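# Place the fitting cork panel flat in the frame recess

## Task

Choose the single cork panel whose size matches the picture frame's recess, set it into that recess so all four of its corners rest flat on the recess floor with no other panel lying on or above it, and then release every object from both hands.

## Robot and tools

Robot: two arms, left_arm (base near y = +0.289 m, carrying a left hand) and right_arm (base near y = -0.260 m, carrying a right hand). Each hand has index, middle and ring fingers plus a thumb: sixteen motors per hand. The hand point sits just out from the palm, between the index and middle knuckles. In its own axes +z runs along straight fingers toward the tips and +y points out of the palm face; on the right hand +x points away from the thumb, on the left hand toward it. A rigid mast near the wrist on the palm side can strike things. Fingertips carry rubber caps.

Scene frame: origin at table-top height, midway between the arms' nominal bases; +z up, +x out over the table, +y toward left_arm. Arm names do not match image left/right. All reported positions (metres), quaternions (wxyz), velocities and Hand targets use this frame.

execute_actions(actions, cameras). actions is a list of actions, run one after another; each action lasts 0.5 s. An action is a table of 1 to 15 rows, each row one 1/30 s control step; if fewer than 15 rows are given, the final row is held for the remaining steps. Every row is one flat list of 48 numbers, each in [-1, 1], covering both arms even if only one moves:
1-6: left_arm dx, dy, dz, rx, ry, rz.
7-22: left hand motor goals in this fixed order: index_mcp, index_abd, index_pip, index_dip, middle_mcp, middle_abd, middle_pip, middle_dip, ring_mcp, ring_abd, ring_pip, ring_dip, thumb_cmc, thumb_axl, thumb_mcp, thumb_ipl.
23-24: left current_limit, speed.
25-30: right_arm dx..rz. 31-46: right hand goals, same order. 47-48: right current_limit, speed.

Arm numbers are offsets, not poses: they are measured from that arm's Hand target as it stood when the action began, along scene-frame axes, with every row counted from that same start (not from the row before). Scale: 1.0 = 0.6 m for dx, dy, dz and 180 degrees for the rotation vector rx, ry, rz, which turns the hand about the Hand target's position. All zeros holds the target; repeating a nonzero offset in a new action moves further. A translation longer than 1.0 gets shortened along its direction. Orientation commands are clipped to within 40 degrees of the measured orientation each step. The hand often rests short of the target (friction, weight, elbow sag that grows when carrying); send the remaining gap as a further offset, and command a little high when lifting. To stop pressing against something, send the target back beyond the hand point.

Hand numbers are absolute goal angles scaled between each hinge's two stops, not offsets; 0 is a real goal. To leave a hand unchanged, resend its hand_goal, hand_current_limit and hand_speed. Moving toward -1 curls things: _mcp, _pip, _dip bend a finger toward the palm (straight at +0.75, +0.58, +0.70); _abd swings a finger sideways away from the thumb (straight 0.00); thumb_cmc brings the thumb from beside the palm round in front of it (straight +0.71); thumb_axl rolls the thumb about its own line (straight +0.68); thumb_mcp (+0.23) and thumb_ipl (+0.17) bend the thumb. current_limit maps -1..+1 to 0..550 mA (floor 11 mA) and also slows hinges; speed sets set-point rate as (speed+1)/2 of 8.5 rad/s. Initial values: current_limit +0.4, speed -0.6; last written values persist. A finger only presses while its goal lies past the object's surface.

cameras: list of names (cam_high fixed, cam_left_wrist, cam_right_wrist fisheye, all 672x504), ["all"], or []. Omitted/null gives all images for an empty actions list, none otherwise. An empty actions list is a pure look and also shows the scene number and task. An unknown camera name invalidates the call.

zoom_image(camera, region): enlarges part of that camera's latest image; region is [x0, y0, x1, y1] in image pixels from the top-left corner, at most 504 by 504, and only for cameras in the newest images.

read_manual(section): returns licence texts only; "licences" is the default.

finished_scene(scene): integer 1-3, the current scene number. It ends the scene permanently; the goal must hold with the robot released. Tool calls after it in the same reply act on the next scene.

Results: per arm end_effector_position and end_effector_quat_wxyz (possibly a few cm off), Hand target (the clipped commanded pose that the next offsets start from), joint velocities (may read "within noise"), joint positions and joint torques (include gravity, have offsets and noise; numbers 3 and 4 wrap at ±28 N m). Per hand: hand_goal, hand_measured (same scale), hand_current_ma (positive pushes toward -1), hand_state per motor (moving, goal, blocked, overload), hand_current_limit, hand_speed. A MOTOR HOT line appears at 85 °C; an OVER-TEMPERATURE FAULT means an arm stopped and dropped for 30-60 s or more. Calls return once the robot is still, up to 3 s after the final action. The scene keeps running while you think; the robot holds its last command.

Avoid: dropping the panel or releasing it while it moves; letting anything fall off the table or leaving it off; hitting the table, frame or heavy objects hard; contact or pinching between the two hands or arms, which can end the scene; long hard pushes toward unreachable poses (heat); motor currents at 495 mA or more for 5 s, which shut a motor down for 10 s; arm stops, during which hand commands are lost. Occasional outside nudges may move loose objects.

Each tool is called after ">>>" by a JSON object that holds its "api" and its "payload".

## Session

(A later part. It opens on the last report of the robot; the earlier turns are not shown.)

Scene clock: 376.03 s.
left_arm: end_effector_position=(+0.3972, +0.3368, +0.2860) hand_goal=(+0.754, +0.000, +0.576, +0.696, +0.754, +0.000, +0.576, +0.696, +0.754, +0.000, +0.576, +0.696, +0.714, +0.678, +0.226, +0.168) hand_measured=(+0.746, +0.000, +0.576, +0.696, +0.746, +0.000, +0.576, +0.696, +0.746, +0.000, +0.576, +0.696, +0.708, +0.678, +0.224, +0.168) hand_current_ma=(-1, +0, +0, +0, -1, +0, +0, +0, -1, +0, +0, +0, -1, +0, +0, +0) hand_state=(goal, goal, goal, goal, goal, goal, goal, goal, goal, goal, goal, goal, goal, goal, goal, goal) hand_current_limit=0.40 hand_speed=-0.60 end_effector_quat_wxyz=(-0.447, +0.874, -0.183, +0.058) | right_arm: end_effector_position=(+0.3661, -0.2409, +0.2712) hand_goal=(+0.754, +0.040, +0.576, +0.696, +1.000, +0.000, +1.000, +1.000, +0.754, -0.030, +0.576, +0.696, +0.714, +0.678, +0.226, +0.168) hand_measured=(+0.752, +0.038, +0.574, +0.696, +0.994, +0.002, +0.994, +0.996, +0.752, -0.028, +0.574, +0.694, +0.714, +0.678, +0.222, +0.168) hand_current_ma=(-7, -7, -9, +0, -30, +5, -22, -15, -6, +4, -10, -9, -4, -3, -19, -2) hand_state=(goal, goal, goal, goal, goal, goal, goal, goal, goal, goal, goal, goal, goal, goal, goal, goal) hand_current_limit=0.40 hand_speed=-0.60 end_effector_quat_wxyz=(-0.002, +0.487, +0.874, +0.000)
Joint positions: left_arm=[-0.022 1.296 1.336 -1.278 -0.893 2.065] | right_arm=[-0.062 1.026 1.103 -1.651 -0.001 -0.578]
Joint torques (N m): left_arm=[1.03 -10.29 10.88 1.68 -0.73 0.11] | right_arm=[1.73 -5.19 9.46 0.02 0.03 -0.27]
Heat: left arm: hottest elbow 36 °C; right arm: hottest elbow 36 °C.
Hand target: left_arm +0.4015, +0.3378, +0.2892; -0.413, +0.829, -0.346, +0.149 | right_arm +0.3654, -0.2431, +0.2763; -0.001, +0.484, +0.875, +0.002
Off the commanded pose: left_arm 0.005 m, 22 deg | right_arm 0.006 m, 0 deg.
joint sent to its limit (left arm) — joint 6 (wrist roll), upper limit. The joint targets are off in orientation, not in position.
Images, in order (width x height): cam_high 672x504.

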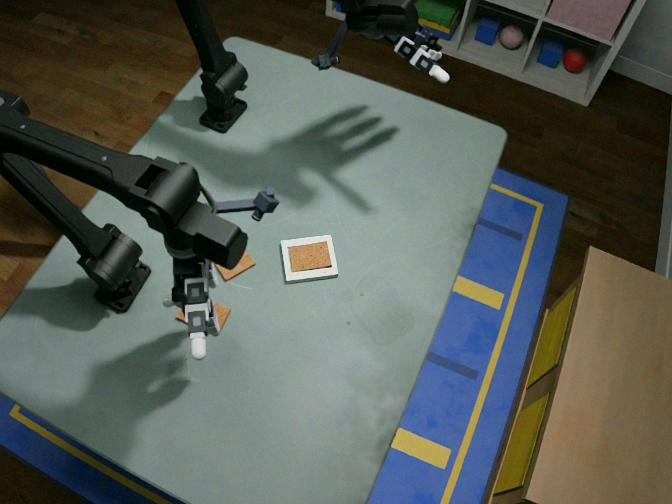

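>>> {"api": "execute_actions", "payload": {"actions": [[[0,0,0,0,0,0,0.754,0,0.576,0.696,0.754,0,0.576,0.696,0.754,0,0.576,0.696,0.714,0.678,0.226,0.168,0.4,-0.6,0.05,0.1133,0,0,0,0.0021,1,0,1,1,0.644,0,0.576,0.696,1,0,1,1,0.714,0.678,0.9,0.168,0.4,-0.6]],[[0,0,0,0,0,0,0.754,0,0.576,0.696,0.754,0,0.576,0.696,0.754,0,0.576,0.696,0.714,0.678,0.226,0.168,0.4,-0.6,0.05,0.1133,0,0,0,0.0021,1,0,1,1,0.644,0,0.576,0.696,1,0,1,1,0.714,0.678,0.9,0.168,0.4,-0.6]],[[0,0,0,0,0,0,0.754,0,0.576,0.696,0.754,0,0.576,0.696,0.754,0,0.576,0.696,0.714,0.678,0.226,0.168,0.4,-0.6,0.05,0.1133,-0.0358,0,0,0.0021,1,0,1,1,0.644,0,0.576,0.696,1,0,1,1,0.714,0.678,0.9,0.168,0.4,-0.6]],[[0,0,0,0,0,0,0.754,0,0.576,0.696,0.754,0,0.576,0.696,0.754,0,0.576,0.696,0.714,0.678,0.226,0.168,0.4,-0.6,0.05,0.1133,-0.09,0,0,0.0021,1,0,1,1,0.644,0,0.576,0.696,1,0,1,1,0.714,0.678,0.9,0.168,0.4,-0.6]]], "cameras": ["cam_high","cam_right_wrist"]}}

>>> {"api": "zoom_image", "payload": {"camera": "cam_high", "region": [270, 210, 350, 290]}}

>>> {"api": "zoom_image", "payload": {"camera": "cam_right_wrist", "region": [150, 0, 450, 200]}}

Scene clock: 395.07 s.
left_arm: end_effector_position=(+0.3972, +0.3368, +0.2860) hand_goal=(+0.754, +0.000, +0.576, +0.696, +0.754, +0.000, +0.576, +0.696, +0.754, +0.000, +0.576, +0.696, +0.714, +0.678, +0.226, +0.168) hand_measured=(+0.746, +0.000, +0.576, +0.696, +0.746, +0.000, +0.576, +0.696, +0.746, +0.000, +0.576, +0.696, +0.708, +0.678, +0.224, +0.168) hand_current_ma=(-1, +0, +0, +0, -1, +0, +0, +0, -1, +0, +0, +0, -1, +0, +0, +0) hand_state=(goal, goal, goal, goal, goal, goal, goal, goal, goal, goal, goal, goal, goal, goal, goal, goal) hand_current_limit=0.40 hand_speed=-0.60 end_effector_quat_wxyz=(-0.447, +0.874, -0.183, +0.058) | right_arm: end_effector_position=(+0.4673, +0.0217, +0.1747) hand_goal=(+1.000, +0.000, +1.000, +1.000, +0.644, +0.000, +0.576, +0.696, +1.000, +0.000, +1.000, +1.000, +0.714, +0.678, +0.900, +0.168) hand_measured=(+0.994, +0.002, +0.994, +0.996, +0.644, +0.002, +0.578, +0.698, +0.992, -0.002, +0.994, +0.996, +0.714, +0.678, +0.894, +0.168) hand_current_ma=(-32, +8, -24, -15, +2, +5, +9, +12, -34, -5, -23, -13, +2, -3, -30, -2) hand_state=(goal, goal, goal, goal, goal, goal, goal, goal, goal, goal, goal, goal, goal, goal, goal, goal) hand_current_limit=0.40 hand_speed=-0.60 end_effector_quat_wxyz=(-0.017, +0.464, +0.885, -0.026)
Joint positions: left_arm=[-0.022 1.296 1.336 -1.278 -0.893 2.065] | right_arm=[0.562 1.564 1.346 -1.415 -0.007 -0.004]
Joint torques (N m): left_arm=[0.97 -10.29 10.86 1.68 -0.72 0.12] | right_arm=[2.26 -13.63 12.41 0.5 0.19 0.03]
Heat: left arm: hottest elbow 36 °C; right arm: hottest elbow 36 °C.
Hand target: left_arm +0.4015, +0.3378, +0.2892; -0.413, +0.829, -0.346, +0.149 | right_arm +0.4853, +0.0288, +0.2009; -0.001, +0.473, +0.881, +0.002
Off the commanded pose: left_arm 0.005 m, 22 deg | right_arm 0.033 m, 4 deg.
joint sent to its limit (left arm) — joint 6 (wrist roll), upper limit. The joint targets are off in orientation, not in position.
camera_calibration:
cam_right_wrist: T_world_to_cam=[[0.946717, -0.318277, -0.0492668, -0.390787], [-0.168735, -0.620457, 0.765873, -0.0917137], [-0.274328, -0.716752, -0.641101, 0.372276], [0, 0, 0, 1]] pos_world=[0.456615, 0.0855466, 0.289655]
Images, in order (width x height): cam_high 672x504, cam_right_wrist 672x504.

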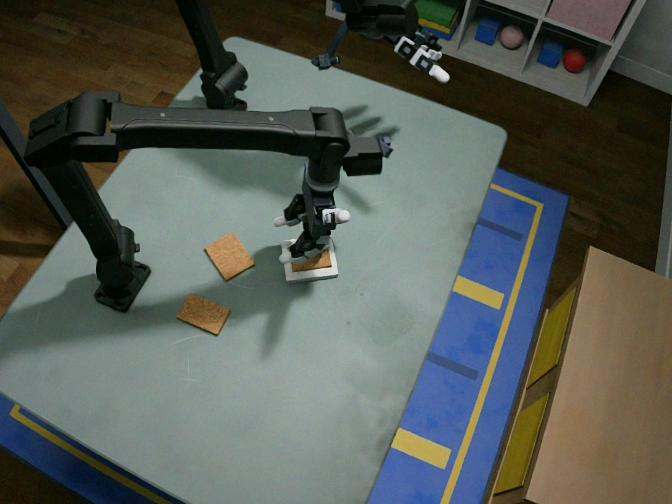

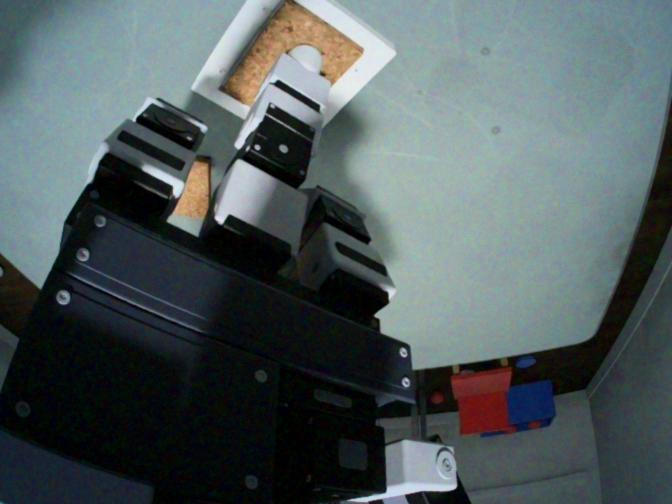

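Scaled by 6.300 from the camera's 672x504 image, which has a finer 960x720 frame.

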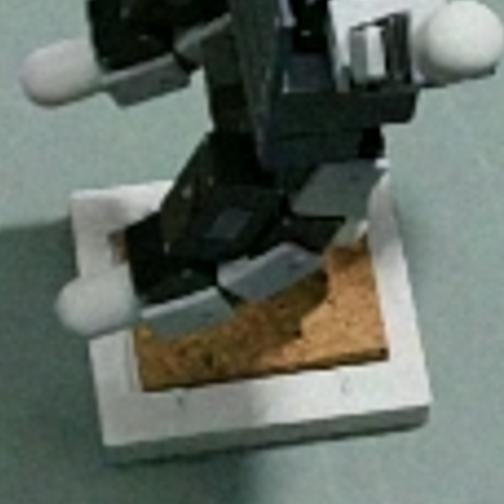

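Scaled by 1.680 from the camera's 672x504 image, which has a finer 960x720 frame.

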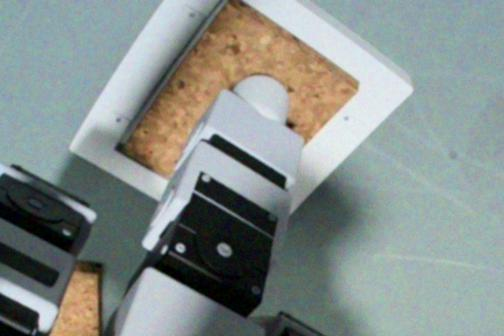

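>>> {"api": "execute_actions", "payload": {"actions": [[[0,0,0,0,0,0,0.754,0,0.576,0.696,0.754,0,0.576,0.696,0.754,0,0.576,0.696,0.714,0.678,0.226,0.168,0.4,-0.6,0,0,-0.045,0,0,0,1,0,1,1,0.644,0,0.576,0.696,1,0,1,1,0.714,0.678,0.9,0.168,0.4,-0.6]]], "cameras": ["cam_high","cam_right_wrist"]}}

>>> {"api": "zoom_image", "payload": {"camera": "cam_high", "region": [270, 210, 350, 290]}}

>>> {"api": "zoom_image", "payload": {"camera": "cam_right_wrist", "region": [150, 0, 450, 200]}}

Scene clock: 400.03 s.
left_arm: end_effector_position=(+0.3972, +0.3368, +0.2860) hand_goal=(+0.754, +0.000, +0.576, +0.696, +0.754, +0.000, +0.576, +0.696, +0.754, +0.000, +0.576, +0.696, +0.714, +0.678, +0.226, +0.168) hand_measured=(+0.746, +0.000, +0.576, +0.696, +0.746, +0.000, +0.576, +0.696, +0.746, +0.000, +0.576, +0.696, +0.708, +0.678, +0.224, +0.168) hand_current_ma=(-1, +0, +0, +0, -1, +0, +0, +0, -1, +0, +0, +0, -1, +0, +0, +0) hand_state=(goal, goal, goal, goal, goal, goal, goal, goal, goal, goal, goal, goal, goal, goal, goal, goal) hand_current_limit=0.40 hand_speed=-0.60 end_effector_quat_wxyz=(-0.447, +0.874, -0.183, +0.058) | right_arm: end_effector_position=(+0.4797, +0.0299, +0.1779) hand_goal=(+1.000, +0.000, +1.000, +1.000, +0.644, +0.000, +0.576, +0.696, +1.000, +0.000, +1.000, +1.000, +0.714, +0.678, +0.900, +0.168) hand_measured=(+0.994, +0.002, +0.994, +0.996, +0.644, +0.002, +0.578, +0.698, +0.992, -0.002, +0.994, +0.996, +0.714, +0.678, +0.894, +0.168) hand_current_ma=(-32, +8, -24, -15, +2, +5, +9, +12, -34, -5, -23, -13, +2, -3, -30, -2) hand_state=(goal, goal, goal, goal, goal, goal, goal, goal, goal, goal, goal, goal, goal, goal, goal, goal) hand_current_limit=0.40 hand_speed=-0.60 end_effector_quat_wxyz=(-0.003, +0.465, +0.885, +0.001)
Joint positions: left_arm=[-0.022 1.296 1.336 -1.278 -0.893 2.065] | right_arm=[0.562 1.564 1.342 -1.35 -0.006 -0.003]
Joint torques (N m): left_arm=[1.03 -10.29 10.88 1.68 -0.73 0.11] | right_arm=[2.2 -11.93 8.4 0.76 0.19 0.01]
Heat: left arm: hottest elbow 36 °C; right arm: hottest elbow 36 °C.
Hand target: left_arm +0.4015, +0.3378, +0.2892; -0.413, +0.829, -0.346, +0.149 | right_arm +0.4853, +0.0288, +0.1739; -0.001, +0.473, +0.881, +0.002
Off the commanded pose: left_arm 0.005 m, 22 deg | right_arm 0.007 m, 1 deg.
joint sent to its limit (left arm) — joint 6 (wrist roll), upper limit. The joint targets are off in orientation, not in position.
camera_calibration:
cam_right_wrist: T_world_to_cam=[[0.948023, -0.31797, -0.012159, -0.406939], [-0.207096, -0.645563, 0.735092, -0.0623373], [-0.241586, -0.694366, -0.677858, 0.373698], [0, 0, 0, 1]] pos_world=[0.463158, 0.089846, 0.29419]
Images, in order (width x height): cam_high 672x504, cam_right_wrist 672x504.

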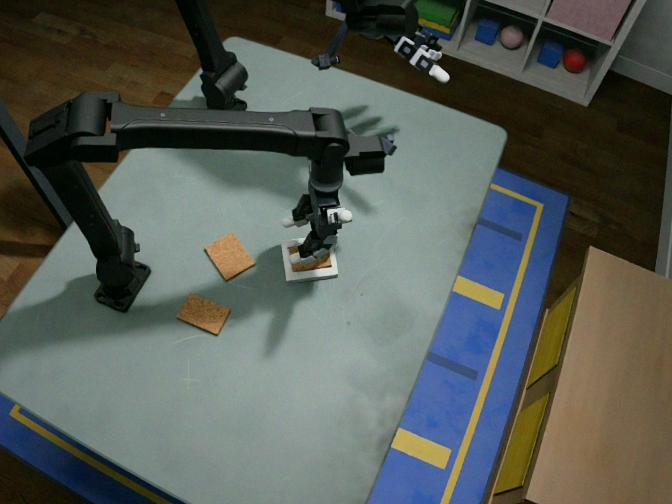

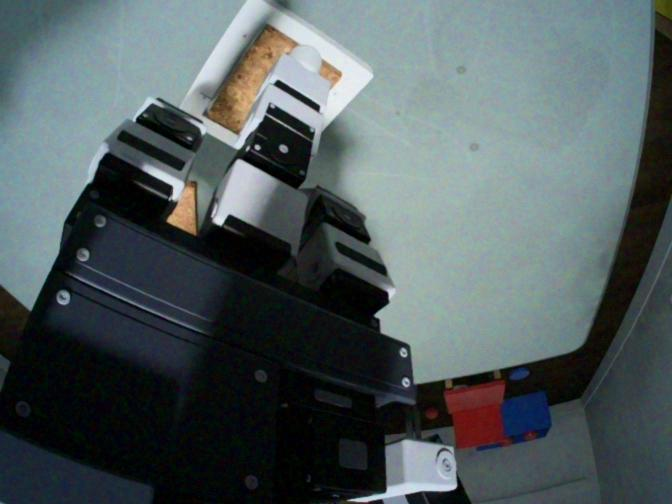

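Scaled by 6.300 from the camera's 672x504 image, which has a finer 960x720 frame.

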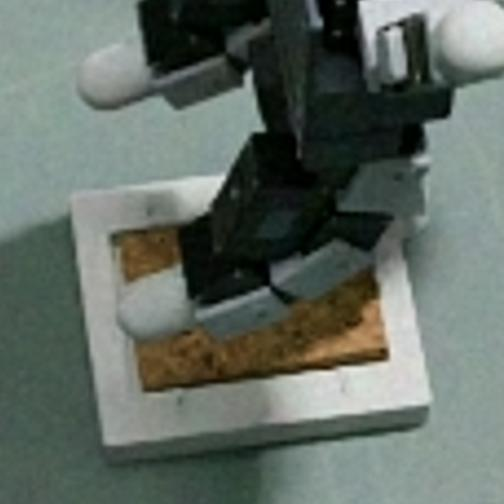

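Scaled by 1.680 from the camera's 672x504 image, which has a finer 960x720 frame.

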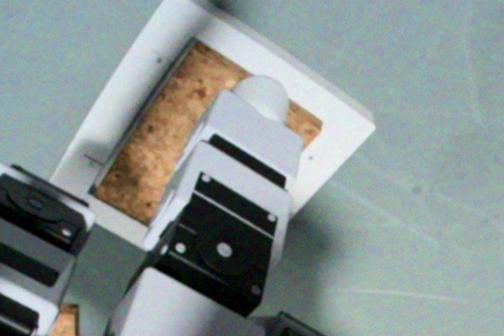

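>>> {"api": "execute_actions", "payload": {"actions": [[[0,0,0,0,0,0,0.754,0,0.576,0.696,0.754,0,0.576,0.696,0.754,0,0.576,0.696,0.714,0.678,0.226,0.168,0.4,-0.6,0.01,-0.011,-0.02,0,0,-0.003,1,0,1,1,0.644,0,0.576,0.696,1,0,1,1,0.714,0.678,0.9,0.168,0.4,-0.6]],[[0,0,0,0,0,0,0.754,0,0.576,0.696,0.754,0,0.576,0.696,0.754,0,0.576,0.696,0.714,0.678,0.226,0.168,0.4,-0.6,0,0,-0.02,0,0,0,1,0,1,1,0.644,0,0.576,0.696,1,0,1,1,0.714,0.678,0.9,0.168,0.4,-0.6]]], "cameras": ["cam_high","cam_right_wrist"]}}

>>> {"api": "zoom_image", "payload": {"camera": "cam_high", "region": [270, 210, 350, 290]}}

>>> {"api": "zoom_image", "payload": {"camera": "cam_right_wrist", "region": [150, 0, 450, 200]}}

Scene clock: 410.23 s.
left_arm: end_effector_position=(+0.3972, +0.3368, +0.2860) hand_goal=(+0.754, +0.000, +0.576, +0.696, +0.754, +0.000, +0.576, +0.696, +0.754, +0.000, +0.576, +0.696, +0.714, +0.678, +0.226, +0.168) hand_measured=(+0.746, +0.000, +0.576, +0.696, +0.746, +0.000, +0.576, +0.696, +0.746, +0.000, +0.576, +0.696, +0.708, +0.678, +0.224, +0.168) hand_current_ma=(-1, +0, +0, +0, -1, +0, +0, +0, -1, +0, +0, +0, -1, +0, +0, +0) hand_state=(goal, goal, goal, goal, goal, goal, goal, goal, goal, goal, goal, goal, goal, goal, goal, goal) hand_current_limit=0.40 hand_speed=-0.60 end_effector_quat_wxyz=(-0.447, +0.874, -0.183, +0.058) | right_arm: end_effector_position=(+0.4846, +0.0246, +0.1550) hand_goal=(+1.000, +0.000, +1.000, +1.000, +0.644, +0.000, +0.576, +0.696, +1.000, +0.000, +1.000, +1.000, +0.714, +0.678, +0.900, +0.168) hand_measured=(+0.994, +0.002, +0.994, +0.996, +0.644, +0.002, +0.578, +0.698, +0.992, -0.002, +0.994, +0.996, +0.714, +0.678, +0.894, +0.168) hand_current_ma=(-32, +8, -24, -15, +2, +5, +9, +12, -34, -5, -23, -13, +2, -3, -30, -2) hand_state=(goal, goal, goal, goal, goal, goal, goal, goal, goal, goal, goal, goal, goal, goal, goal, goal) hand_current_limit=0.40 hand_speed=-0.60 end_effector_quat_wxyz=(-0.002, +0.471, +0.882, +0.002)
Joint positions: left_arm=[-0.022 1.296 1.336 -1.278 -0.893 2.065] | right_arm=[0.549 1.581 1.3 -1.289 -0.006 -0.003]
Joint torques (N m): left_arm=[1.03 -10.23 10.88 1.68 -0.73 0.11] | right_arm=[1.9 -12.1 8.29 0.77 0.18 -0.07]
Heat: left arm: hottest elbow 36 °C; right arm: hottest elbow 36 °C.
Hand target: left_arm +0.4015, +0.3378, +0.2892; -0.413, +0.829, -0.346, +0.149 | right_arm +0.4914, +0.0223, +0.1499; -0.001, +0.477, +0.879, +0.002
Off the commanded pose: left_arm 0.005 m, 22 deg | right_arm 0.009 m, 1 deg.
joint sent to its limit (left arm) — joint 6 (wrist roll), upper limit. The joint targets are off in orientation, not in position.
camera_calibration:
cam_right_wrist: T_world_to_cam=[[0.94384, -0.330236, -0.0104942, -0.411493], [-0.217003, -0.643537, 0.73401, -0.0430004], [-0.24915, -0.690511, -0.679058, 0.359521], [0, 0, 0, 1]] pos_world=[0.468627, 0.0846912, 0.27138]
Images, in order (width x height): cam_high 672x504, cam_right_wrist 672x504.

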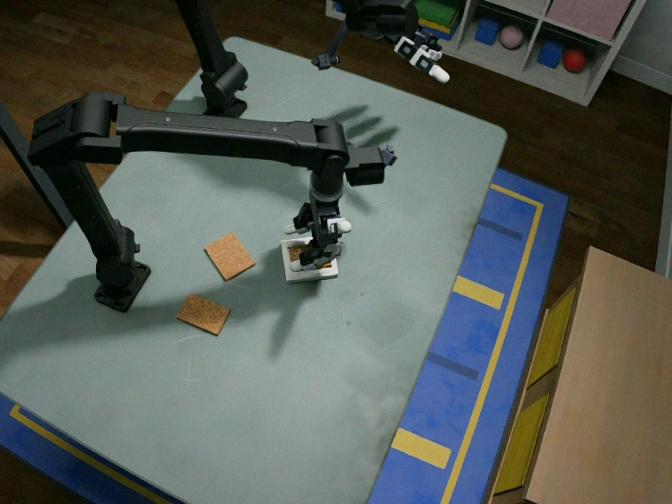

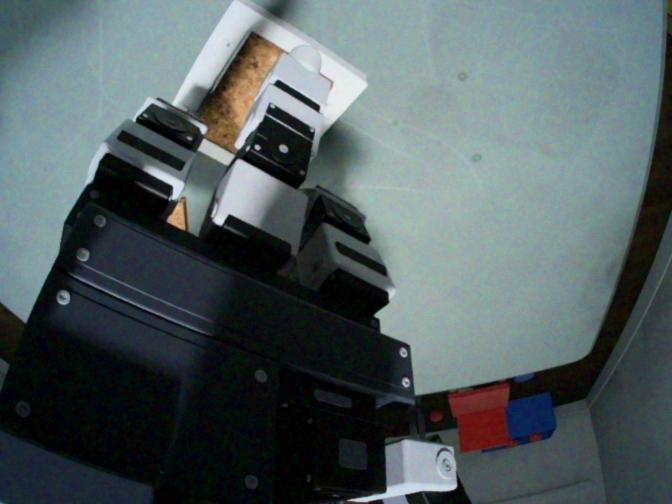

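Scaled by 6.300 from the camera's 672x504 image, which has a finer 960x720 frame.

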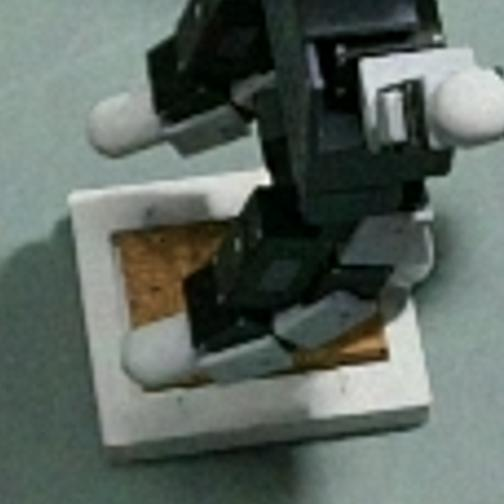

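Scaled by 1.680 from the camera's 672x504 image, which has a finer 960x720 frame.

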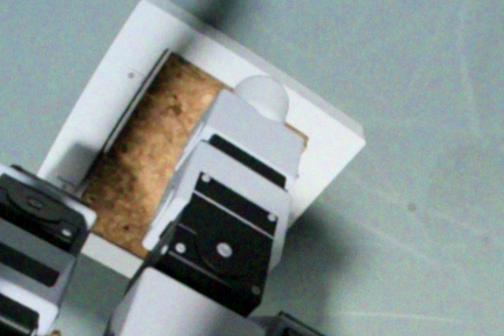

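>>> {"api": "execute_actions", "payload": {"actions": [[[0,0,0,0,0,0,0.754,0,0.576,0.696,0.754,0,0.576,0.696,0.754,0,0.576,0.696,0.714,0.678,0.226,0.168,0.4,-0.6,0.0035,0.002,-0.016,0,0,0,1,0,1,1,0.644,0,0.576,0.696,1,0,1,1,0.714,0.678,0.9,0.168,0.4,-0.6]]], "cameras": ["cam_high","cam_right_wrist"]}}

>>> {"api": "zoom_image", "payload": {"camera": "cam_high", "region": [270, 210, 350, 290]}}

>>> {"api": "zoom_image", "payload": {"camera": "cam_right_wrist", "region": [150, 0, 450, 200]}}

Scene clock: 417.97 s.
left_arm: end_effector_position=(+0.3972, +0.3368, +0.2860) hand_goal=(+0.754, +0.000, +0.576, +0.696, +0.754, +0.000, +0.576, +0.696, +0.754, +0.000, +0.576, +0.696, +0.714, +0.678, +0.226, +0.168) hand_measured=(+0.746, +0.000, +0.576, +0.696, +0.746, +0.000, +0.576, +0.696, +0.746, +0.000, +0.576, +0.696, +0.708, +0.678, +0.224, +0.168) hand_current_ma=(-1, +0, +0, +0, -1, +0, +0, +0, -1, +0, +0, +0, -1, +0, +0, +0) hand_state=(goal, goal, goal, goal, goal, goal, goal, goal, goal, goal, goal, goal, goal, goal, goal, goal) hand_current_limit=0.40 hand_speed=-0.60 end_effector_quat_wxyz=(-0.447, +0.874, -0.183, +0.058) | right_arm: end_effector_position=(+0.4869, +0.0259, +0.1459) hand_goal=(+1.000, +0.000, +1.000, +1.000, +0.644, +0.000, +0.576, +0.696, +1.000, +0.000, +1.000, +1.000, +0.714, +0.678, +0.900, +0.168) hand_measured=(+0.994, +0.002, +0.994, +0.996, +0.644, +0.002, +0.578, +0.698, +0.992, -0.002, +0.994, +0.996, +0.714, +0.678, +0.894, +0.168) hand_current_ma=(-32, +8, -24, -15, +2, +5, +9, +12, -34, -5, -23, -13, +2, -3, -30, -2) hand_state=(goal, goal, goal, goal, goal, goal, goal, goal, goal, goal, goal, goal, goal, goal, goal, goal) hand_current_limit=0.40 hand_speed=-0.60 end_effector_quat_wxyz=(-0.002, +0.471, +0.882, +0.002)
Joint positions: left_arm=[-0.022 1.296 1.336 -1.278 -0.893 2.065] | right_arm=[0.548 1.594 1.291 -1.265 -0.006 -0.003]
Joint torques (N m): left_arm=[0.97 -10.29 10.86 1.69 -0.72 0.11] | right_arm=[1.9 -12.51 8.28 0.76 0.18 -0.07]
Heat: left arm: hottest elbow 36 °C; right arm: hottest elbow 36 °C.
Hand target: left_arm +0.4015, +0.3378, +0.2892; -0.413, +0.829, -0.346, +0.149 | right_arm +0.4935, +0.0234, +0.1404; -0.001, +0.477, +0.879, +0.002
Off the commanded pose: left_arm 0.005 m, 22 deg | right_arm 0.009 m, 1 deg.
joint sent to its limit (left arm) — joint 6 (wrist roll), upper limit. The joint targets are off in orientation, not in position.
camera_calibration:
cam_right_wrist: T_world_to_cam=[[0.943736, -0.33055, -0.00999627, -0.413325], [-0.217711, -0.64376, 0.733604, -0.0345348], [-0.248928, -0.690152, -0.679503, 0.354632], [0, 0, 0, 1]] pos_world=[0.470828, 0.0858935, 0.262177]
Images, in order (width x height): cam_high 672x504, cam_right_wrist 672x504.

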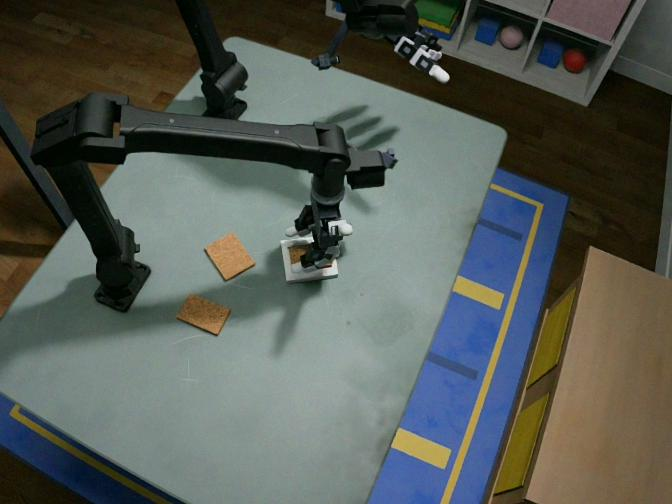

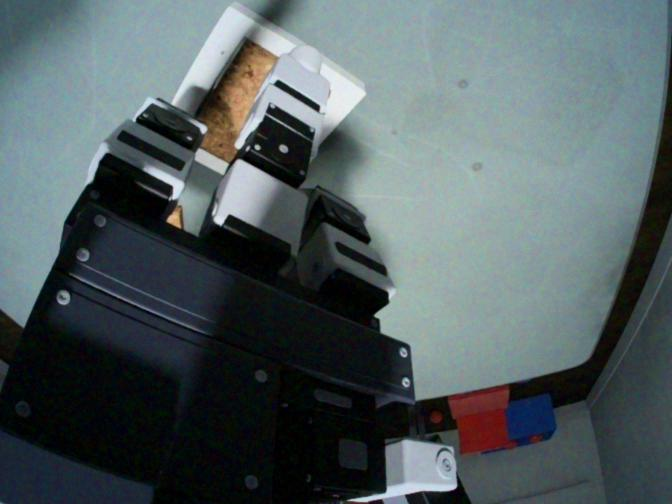

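Scaled by 6.300 from the camera's 672x504 image, which has a finer 960x720 frame.

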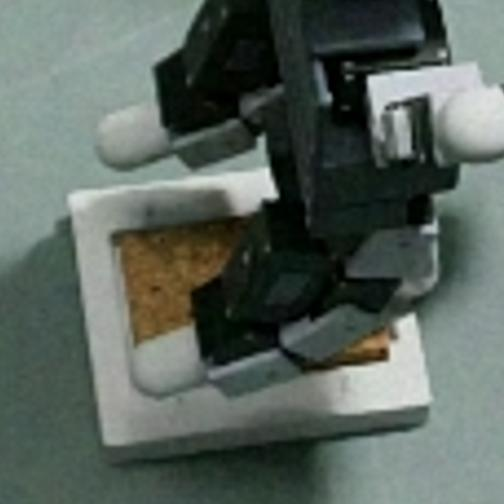

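Scaled by 1.680 from the camera's 672x504 image, which has a finer 960x720 frame.

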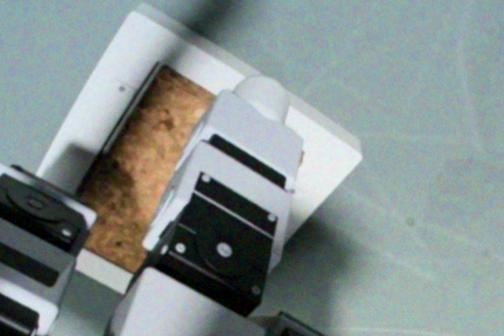

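>>> {"api": "execute_actions", "payload": {"actions": [[[0,0,0,0,0,0,0.754,0,0.576,0.696,0.754,0,0.576,0.696,0.754,0,0.576,0.696,0.714,0.678,0.226,0.168,0.4,-0.6,0,0,-0.0085,0,0,0,1,0,1,1,0.644,0,0.576,0.696,1,0,1,1,0.714,0.678,0.9,0.168,0.4,-0.6]]], "cameras": ["cam_high","cam_right_wrist"]}}

>>> {"api": "zoom_image", "payload": {"camera": "cam_high", "region": [270, 210, 350, 290]}}

>>> {"api": "zoom_image", "payload": {"camera": "cam_right_wrist", "region": [150, 0, 450, 200]}}

Scene clock: 422.07 s.
left_arm: end_effector_position=(+0.3972, +0.3368, +0.2860) hand_goal=(+0.754, +0.000, +0.576, +0.696, +0.754, +0.000, +0.576, +0.696, +0.754, +0.000, +0.576, +0.696, +0.714, +0.678, +0.226, +0.168) hand_measured=(+0.746, +0.000, +0.576, +0.696, +0.746, +0.000, +0.576, +0.696, +0.746, +0.000, +0.576, +0.696, +0.708, +0.678, +0.224, +0.168) hand_current_ma=(-1, +0, +0, +0, -1, +0, +0, +0, -1, +0, +0, +0, -1, +0, +0, +0) hand_state=(goal, goal, goal, goal, goal, goal, goal, goal, goal, goal, goal, goal, goal, goal, goal, goal) hand_current_limit=0.40 hand_speed=-0.60 end_effector_quat_wxyz=(-0.447, +0.874, -0.183, +0.058) | right_arm: end_effector_position=(+0.4869, +0.0259, +0.1423) hand_goal=(+1.000, +0.000, +1.000, +1.000, +0.644, +0.000, +0.576, +0.696, +1.000, +0.000, +1.000, +1.000, +0.714, +0.678, +0.900, +0.168) hand_measured=(+0.994, +0.002, +0.994, +0.996, +0.644, +0.002, +0.578, +0.698, +0.992, -0.002, +0.994, +0.996, +0.714, +0.678, +0.894, +0.168) hand_current_ma=(-32, +8, -24, -15, +2, +5, +8, +11, -34, -5, -23, -13, +2, -3, -30, -2) hand_state=(goal, goal, goal, goal, goal, goal, goal, goal, goal, goal, goal, goal, goal, goal, goal, goal) hand_current_limit=0.40 hand_speed=-0.60 end_effector_quat_wxyz=(-0.002, +0.471, +0.882, +0.003)
Joint positions: left_arm=[-0.022 1.296 1.336 -1.278 -0.893 2.065] | right_arm=[0.548 1.596 1.283 -1.254 -0.006 -0.003]
Joint torques (N m): left_arm=[0.97 -10.23 10.88 1.69 -0.73 0.11] | right_arm=[1.9 -12.04 8.18 0.81 0.18 -0.07]
Heat: left arm: hottest elbow 36 °C; right arm: hottest elbow 35 °C.
Hand target: left_arm +0.4015, +0.3378, +0.2892; -0.413, +0.829, -0.346, +0.149 | right_arm +0.4934, +0.0234, +0.1351; -0.001, +0.477, +0.879, +0.002
Off the commanded pose: left_arm 0.005 m, 22 deg | right_arm 0.010 m, 1 deg.
joint sent to its limit (left arm) — joint 6 (wrist roll), upper limit. The joint targets are off in orientation, not in position.
camera_calibration:
cam_right_wrist: T_world_to_cam=[[0.943744, -0.330559, -0.00883402, -0.413605], [-0.218908, -0.644557, 0.732548, -0.0311388], [-0.247844, -0.689404, -0.680658, 0.351882], [0, 0, 0, 1]] pos_world=[0.470733, 0.0857969, 0.258668]
Images, in order (width x height): cam_high 672x504, cam_right_wrist 672x504.

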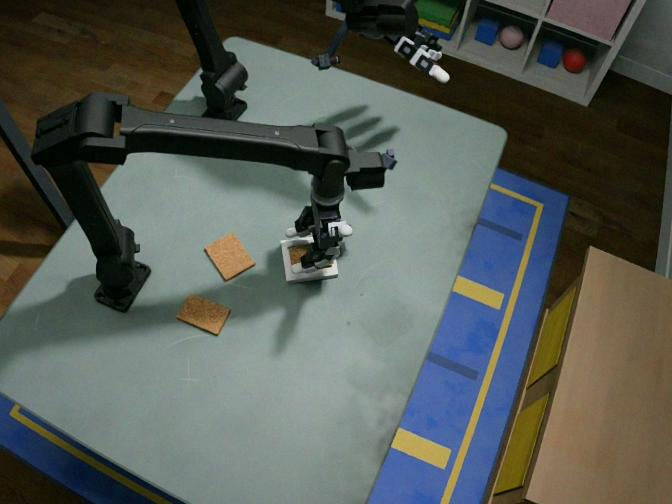

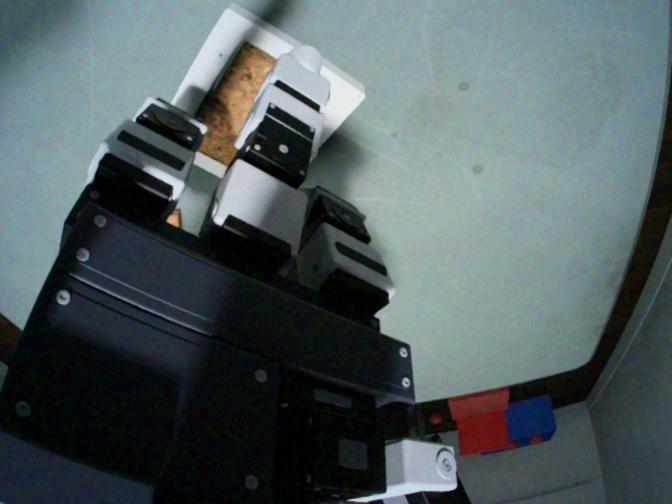

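Scaled by 6.300 from the camera's 672x504 image, which has a finer 960x720 frame.

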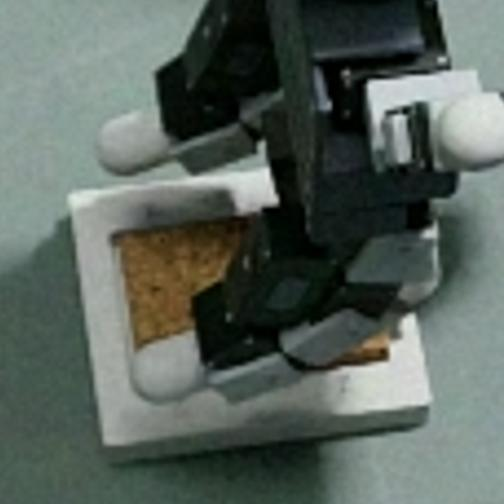

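Scaled by 1.680 from the camera's 672x504 image, which has a finer 960x720 frame.

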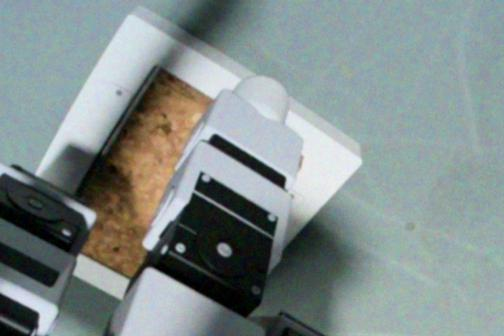

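>>> {"api": "execute_actions", "payload": {"actions": [[[0,0,0,0,0,0,0.754,0,0.576,0.696,0.754,0,0.576,0.696,0.754,0,0.576,0.696,0.714,0.678,0.226,0.168,0.4,-0.6,0,0,-0.005,0,0,0,1,0,1,1,0.644,0,0.576,0.696,1,0,1,1,0.714,0.678,0.9,0.168,0.4,-0.9]],[[0,0,0,0,0,0,0.754,0,0.576,0.696,0.754,0,0.576,0.696,0.754,0,0.576,0.696,0.714,0.678,0.226,0.168,0.4,-0.6,0,0,0,0,0,0,1,0,1,1,0.7,0,0.576,0.696,1,0,1,1,0.714,0.678,0.9,0.168,0.4,-0.9]]], "cameras": ["cam_high","cam_right_wrist"]}}

>>> {"api": "zoom_image", "payload": {"camera": "cam_high", "region": [270, 210, 350, 290]}}

>>> {"api": "zoom_image", "payload": {"camera": "cam_right_wrist", "region": [150, 0, 450, 200]}}

Scene clock: 426.67 s.
left_arm: end_effector_position=(+0.3972, +0.3368, +0.2860) hand_goal=(+0.754, +0.000, +0.576, +0.696, +0.754, +0.000, +0.576, +0.696, +0.754, +0.000, +0.576, +0.696, +0.714, +0.678, +0.226, +0.168) hand_measured=(+0.746, +0.000, +0.576, +0.696, +0.746, +0.000, +0.576, +0.696, +0.746, +0.000, +0.576, +0.696, +0.708, +0.678, +0.224, +0.168) hand_current_ma=(-1, +0, +0, +0, -1, +0, +0, +0, -1, +0, +0, +0, -1, +0, +0, +0) hand_state=(goal, goal, goal, goal, goal, goal, goal, goal, goal, goal, goal, goal, goal, goal, goal, goal) hand_current_limit=0.40 hand_speed=-0.60 end_effector_quat_wxyz=(-0.447, +0.874, -0.183, +0.058) | right_arm: end_effector_position=(+0.4892, +0.0274, +0.1429) hand_goal=(+1.000, +0.000, +1.000, +1.000, +0.700, +0.000, +0.576, +0.696, +1.000, +0.000, +1.000, +1.000, +0.714, +0.678, +0.900, +0.168) hand_measured=(+0.994, +0.002, +0.994, +0.996, +0.678, +0.002, +0.572, +0.694, +0.992, -0.002, +0.994, +0.996, +0.714, +0.678, +0.894, +0.168) hand_current_ma=(-32, +8, -24, -15, -110, +5, -17, -5, -34, -5, -23, -13, +2, -3, -30, -2) hand_state=(goal, goal, goal, goal, blocked, goal, goal, goal, goal, goal, goal, goal, goal, goal, goal, goal) hand_current_limit=0.40 hand_speed=-0.90 end_effector_quat_wxyz=(+0.001, +0.471, +0.882, +0.008)
Joint positions: left_arm=[-0.022 1.296 1.336 -1.278 -0.893 2.065] | right_arm=[0.548 1.596 1.281 -1.241 -0.006 -0.003]
Joint torques (N m): left_arm=[1.03 -10.29 10.88 1.68 -0.73 0.11] | right_arm=[1.9 -11.58 7.83 0.65 0.18 -0.07]
Heat: left arm: hottest elbow 36 °C; right arm: hottest elbow 35 °C.
Hand target: left_arm +0.4015, +0.3378, +0.2892; -0.413, +0.829, -0.346, +0.149 | right_arm +0.4935, +0.0234, +0.1321; -0.001, +0.477, +0.879, +0.002
Off the commanded pose: left_arm 0.005 m, 22 deg | right_arm 0.012 m, 1 deg.
joint sent to its limit (left arm) — joint 6 (wrist roll), upper limit. The joint targets are off in orientation, not in position.
camera_calibration:
cam_right_wrist: T_world_to_cam=[[0.943817, -0.330464, -0.00177255, -0.416269], [-0.225991, -0.649334, 0.72615, -0.0255693], [-0.241117, -0.684952, -0.687534, 0.35153], [0, 0, 0, 1]] pos_world=[0.471863, 0.0866167, 0.259518]
Images, in order (width x height): cam_high 672x504, cam_right_wrist 672x504.

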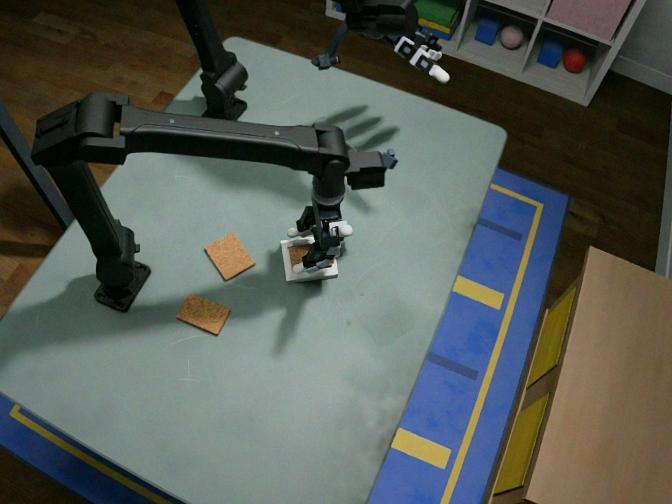

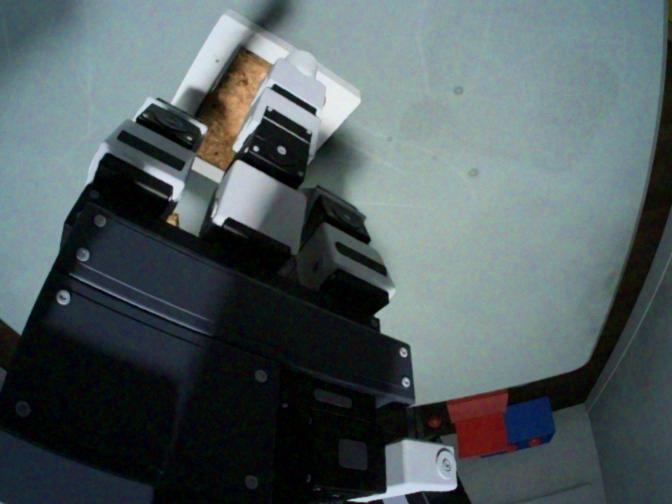

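Scaled by 6.300 from the camera's 672x504 image, which has a finer 960x720 frame.

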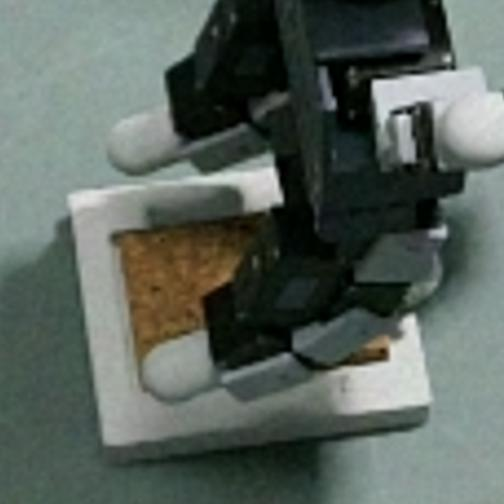

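Scaled by 1.680 from the camera's 672x504 image, which has a finer 960x720 frame.

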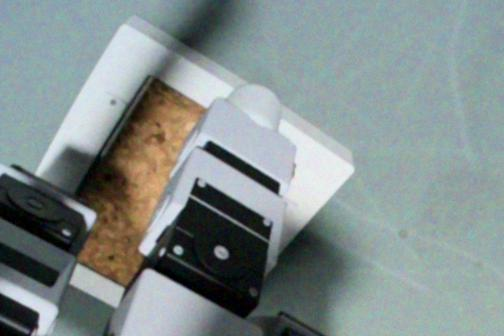

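>>> {"api": "execute_actions", "payload": {"actions": [[[0,0,0,0,0,0,0.754,0,0.576,0.696,0.754,0,0.576,0.696,0.754,0,0.576,0.696,0.714,0.678,0.226,0.168,0.4,-0.6,0,0,0.003,0,0,0,1,0,1,1,0.78,0,0.25,0.696,1,0,1,1,0.714,0.678,0.9,0.168,0.4,-0.9]],[[0,0,0,0,0,0,0.754,0,0.576,0.696,0.754,0,0.576,0.696,0.754,0,0.576,0.696,0.714,0.678,0.226,0.168,0.4,-0.6,0,0,0.003,0,0,0,1,0,1,1,0.822,0,0.284,0.696,1,0,1,1,0.714,0.678,0.9,0.168,0.4,-0.9]]], "cameras": ["cam_high","cam_right_wrist"]}}

>>> {"api": "zoom_image", "payload": {"camera": "cam_high", "region": [270, 210, 350, 290]}}

>>> {"api": "zoom_image", "payload": {"camera": "cam_right_wrist", "region": [150, 0, 450, 200]}}

Scene clock: 435.40 s.
left_arm: end_effector_position=(+0.3972, +0.3368, +0.2860) hand_goal=(+0.754, +0.000, +0.576, +0.696, +0.754, +0.000, +0.576, +0.696, +0.754, +0.000, +0.576, +0.696, +0.714, +0.678, +0.226, +0.168) hand_measured=(+0.746, +0.000, +0.576, +0.696, +0.746, +0.000, +0.576, +0.696, +0.746, +0.000, +0.576, +0.696, +0.708, +0.678, +0.224, +0.168) hand_current_ma=(-1, +0, +0, +0, -1, +0, +0, +0, -1, +0, +0, +0, -1, +0, +0, +0) hand_state=(goal, goal, goal, goal, goal, goal, goal, goal, goal, goal, goal, goal, goal, goal, goal, goal) hand_current_limit=0.40 hand_speed=-0.60 end_effector_quat_wxyz=(-0.447, +0.874, -0.183, +0.058) | right_arm: end_effector_position=(+0.4892, +0.0274, +0.1429) hand_goal=(+1.000, +0.000, +1.000, +1.000, +0.822, +0.000, +0.284, +0.696, +1.000, +0.000, +1.000, +1.000, +0.714, +0.678, +0.900, +0.168) hand_measured=(+0.994, +0.002, +0.994, +0.996, +0.818, +0.002, +0.288, +0.694, +0.992, -0.002, +0.994, +0.996, +0.714, +0.678, +0.894, +0.168) hand_current_ma=(-32, +8, -24, -15, -20, +5, +14, -12, -34, -5, -23, -13, +2, -3, -30, -2) hand_state=(goal, goal, goal, goal, goal, goal, goal, goal, goal, goal, goal, goal, goal, goal, goal, goal) hand_current_limit=0.40 hand_speed=-0.90 end_effector_quat_wxyz=(+0.001, +0.471, +0.882, +0.008)
Joint positions: left_arm=[-0.022 1.296 1.336 -1.278 -0.893 2.065] | right_arm=[0.548 1.596 1.281 -1.241 -0.006 -0.003]
Joint torques (N m): left_arm=[1.03 -10.17 10.86 1.68 -0.73 0.11] | right_arm=[1.9 -11.75 8.39 0.34 0.18 -0.07]
Heat: left arm: hottest elbow 36 °C; right arm: hottest elbow 35 °C.
Hand target: left_arm +0.4015, +0.3378, +0.2892; -0.413, +0.829, -0.346, +0.149 | right_arm +0.4935, +0.0234, +0.1357; -0.001, +0.477, +0.879, +0.002
Off the commanded pose: left_arm 0.005 m, 22 deg | right_arm 0.009 m, 1 deg.
joint sent to its limit (left arm) — joint 6 (wrist roll), upper limit. The joint targets are off in orientation, not in position.
camera_calibration:
cam_right_wrist: T_world_to_cam=[[0.943817, -0.330464, -0.00177255, -0.416269], [-0.225991, -0.649334, 0.72615, -0.0255693], [-0.241117, -0.684952, -0.687534, 0.35153], [0, 0, 0, 1]] pos_world=[0.471863, 0.0866167, 0.259518]
Images, in order (width x height): cam_high 672x504, cam_right_wrist 672x504.

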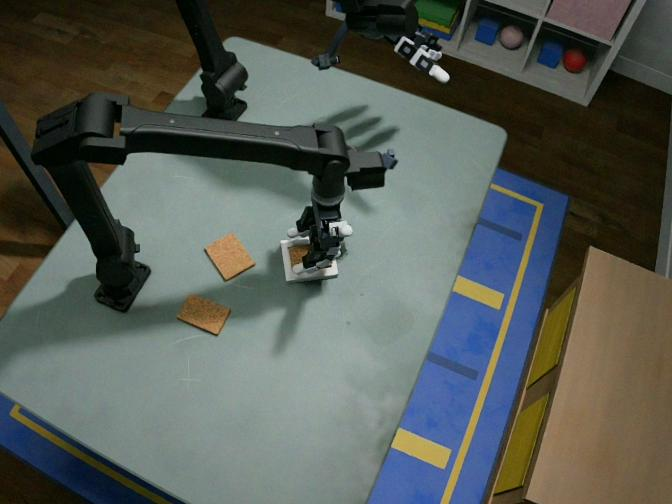

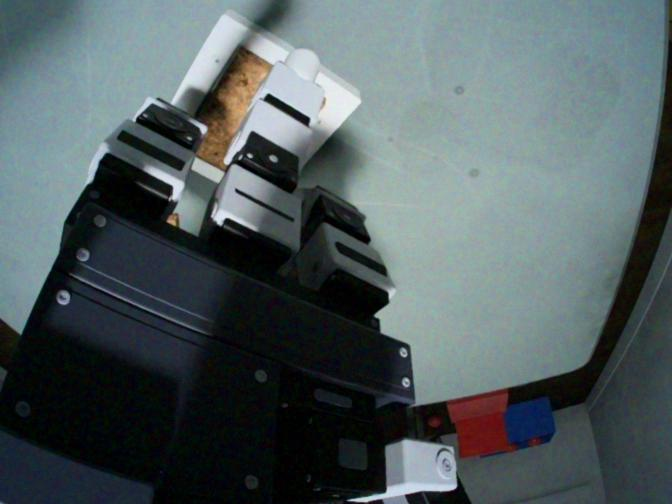

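Scaled by 6.300 from the camera's 672x504 image, which has a finer 960x720 frame.

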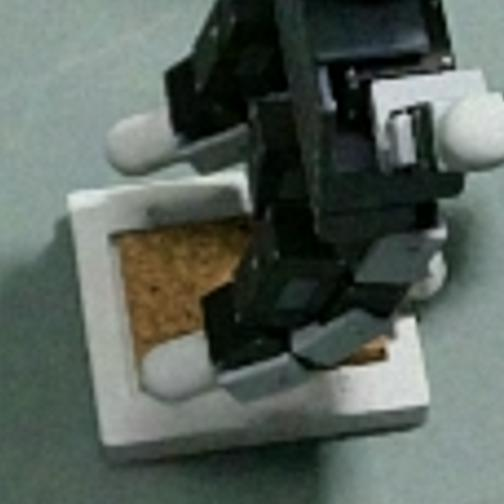

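Scaled by 1.680 from the camera's 672x504 image, which has a finer 960x720 frame.

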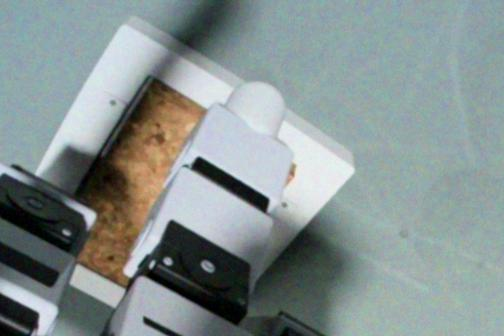

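>>> {"api": "execute_actions", "payload": {"actions": [[[0,0,0,0,0,0,0.754,0,0.576,0.696,0.754,0,0.576,0.696,0.754,0,0.576,0.696,0.714,0.678,0.226,0.168,0.4,-0.6,0,0,0,0,0,0,1,0,1,1,0.88,0,0.284,0.696,1,0,1,1,0.714,0.678,0.9,0.168,0.4,-0.95]],[[0,0,0,0,0,0,0.754,0,0.576,0.696,0.754,0,0.576,0.696,0.754,0,0.576,0.696,0.714,0.678,0.226,0.168,0.4,-0.6,0,0,0,0,0,0,1,0,1,1,0.88,0,0.284,0.696,1,0,1,1,0.714,0.678,0.9,0.168,0.4,-0.95]]], "cameras": ["cam_high","cam_right_wrist"]}}

>>> {"api": "zoom_image", "payload": {"camera": "cam_high", "region": [270, 210, 350, 290]}}

>>> {"api": "zoom_image", "payload": {"camera": "cam_right_wrist", "region": [150, 0, 450, 200]}}

Scene clock: 441.13 s.
left_arm: end_effector_position=(+0.3972, +0.3368, +0.2860) hand_goal=(+0.754, +0.000, +0.576, +0.696, +0.754, +0.000, +0.576, +0.696, +0.754, +0.000, +0.576, +0.696, +0.714, +0.678, +0.226, +0.168) hand_measured=(+0.746, +0.000, +0.576, +0.696, +0.746, +0.000, +0.576, +0.696, +0.746, +0.000, +0.576, +0.696, +0.708, +0.678, +0.224, +0.168) hand_current_ma=(-1, +0, +0, +0, -1, +0, +0, +0, -1, +0, +0, +0, -1, +0, +0, +0) hand_state=(goal, goal, goal, goal, goal, goal, goal, goal, goal, goal, goal, goal, goal, goal, goal, goal) hand_current_limit=0.40 hand_speed=-0.60 end_effector_quat_wxyz=(-0.447, +0.874, -0.183, +0.058) | right_arm: end_effector_position=(+0.4892, +0.0274, +0.1429) hand_goal=(+1.000, +0.000, +1.000, +1.000, +0.880, +0.000, +0.284, +0.696, +1.000, +0.000, +1.000, +1.000, +0.714, +0.678, +0.900, +0.168) hand_measured=(+0.994, +0.002, +0.994, +0.996, +0.874, +0.002, +0.286, +0.694, +0.992, -0.002, +0.994, +0.996, +0.714, +0.678, +0.894, +0.168) hand_current_ma=(-32, +8, -24, -15, -26, +5, +11, -12, -34, -5, -23, -13, +2, -3, -30, -2) hand_state=(goal, goal, goal, goal, goal, goal, goal, goal, goal, goal, goal, goal, goal, goal, goal, goal) hand_current_limit=0.40 hand_speed=-0.95 end_effector_quat_wxyz=(+0.001, +0.471, +0.882, +0.008)
Joint positions: left_arm=[-0.022 1.296 1.336 -1.278 -0.893 2.065] | right_arm=[0.548 1.596 1.281 -1.241 -0.006 -0.003]
Joint torques (N m): left_arm=[0.97 -10.17 10.88 1.69 -0.73 0.12] | right_arm=[1.9 -11.75 8.39 0.34 0.18 -0.07]
Heat: left arm: hottest elbow 36 °C; right arm: hottest shoulder 34 °C.
Hand target: left_arm +0.4015, +0.3378, +0.2892; -0.413, +0.829, -0.346, +0.149 | right_arm +0.4935, +0.0234, +0.1357; -0.001, +0.477, +0.879, +0.002
Off the commanded pose: left_arm 0.005 m, 22 deg | right_arm 0.009 m, 1 deg.
joint sent to its limit (left arm) — joint 6 (wrist roll), upper limit. The joint targets are off in orientation, not in position.
camera_calibration:
cam_right_wrist: T_world_to_cam=[[0.943817, -0.330464, -0.00177255, -0.416269], [-0.225991, -0.649334, 0.72615, -0.0255693], [-0.241117, -0.684952, -0.687534, 0.35153], [0, 0, 0, 1]] pos_world=[0.471863, 0.0866167, 0.259518]
Images, in order (width x height): cam_high 672x504, cam_right_wrist 672x504.

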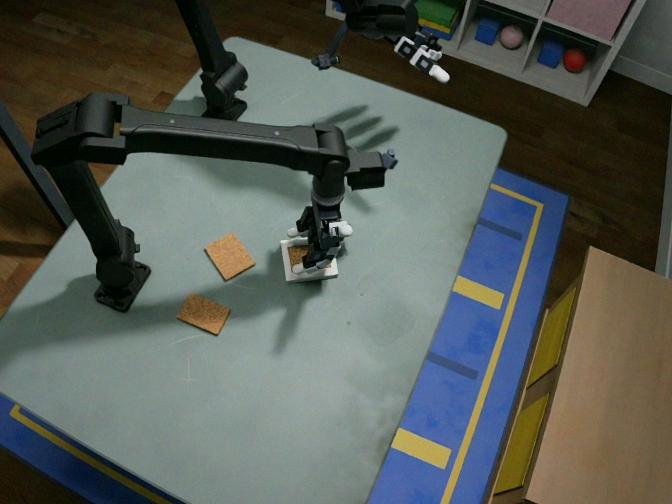

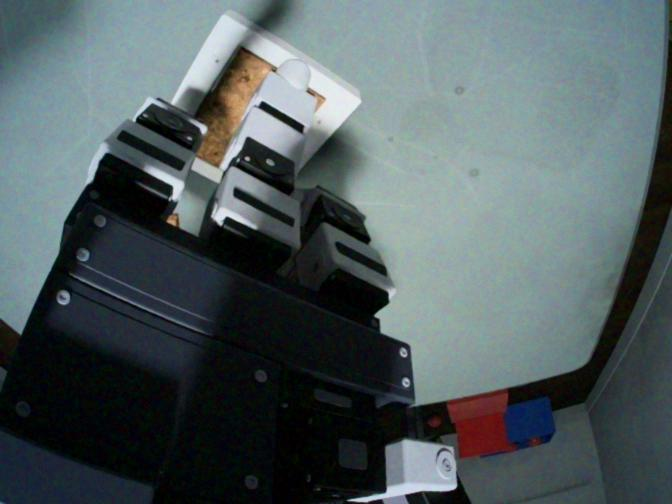

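Scaled by 6.300 from the camera's 672x504 image, which has a finer 960x720 frame.

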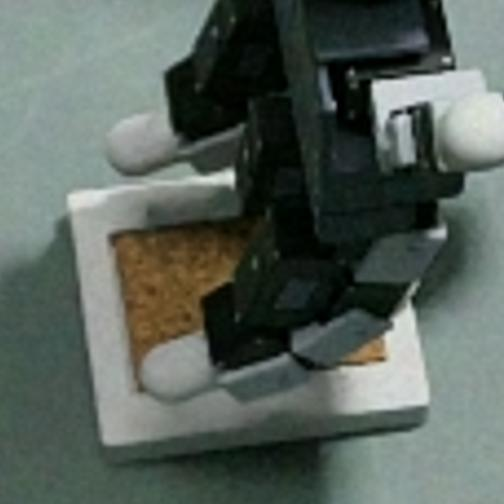

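Scaled by 1.680 from the camera's 672x504 image, which has a finer 960x720 frame.

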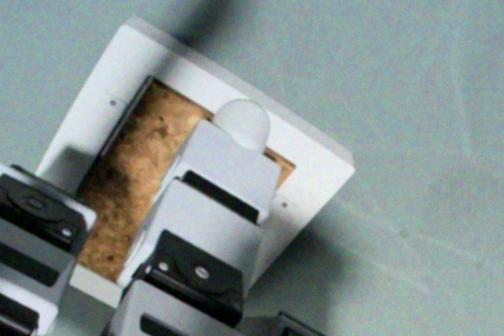

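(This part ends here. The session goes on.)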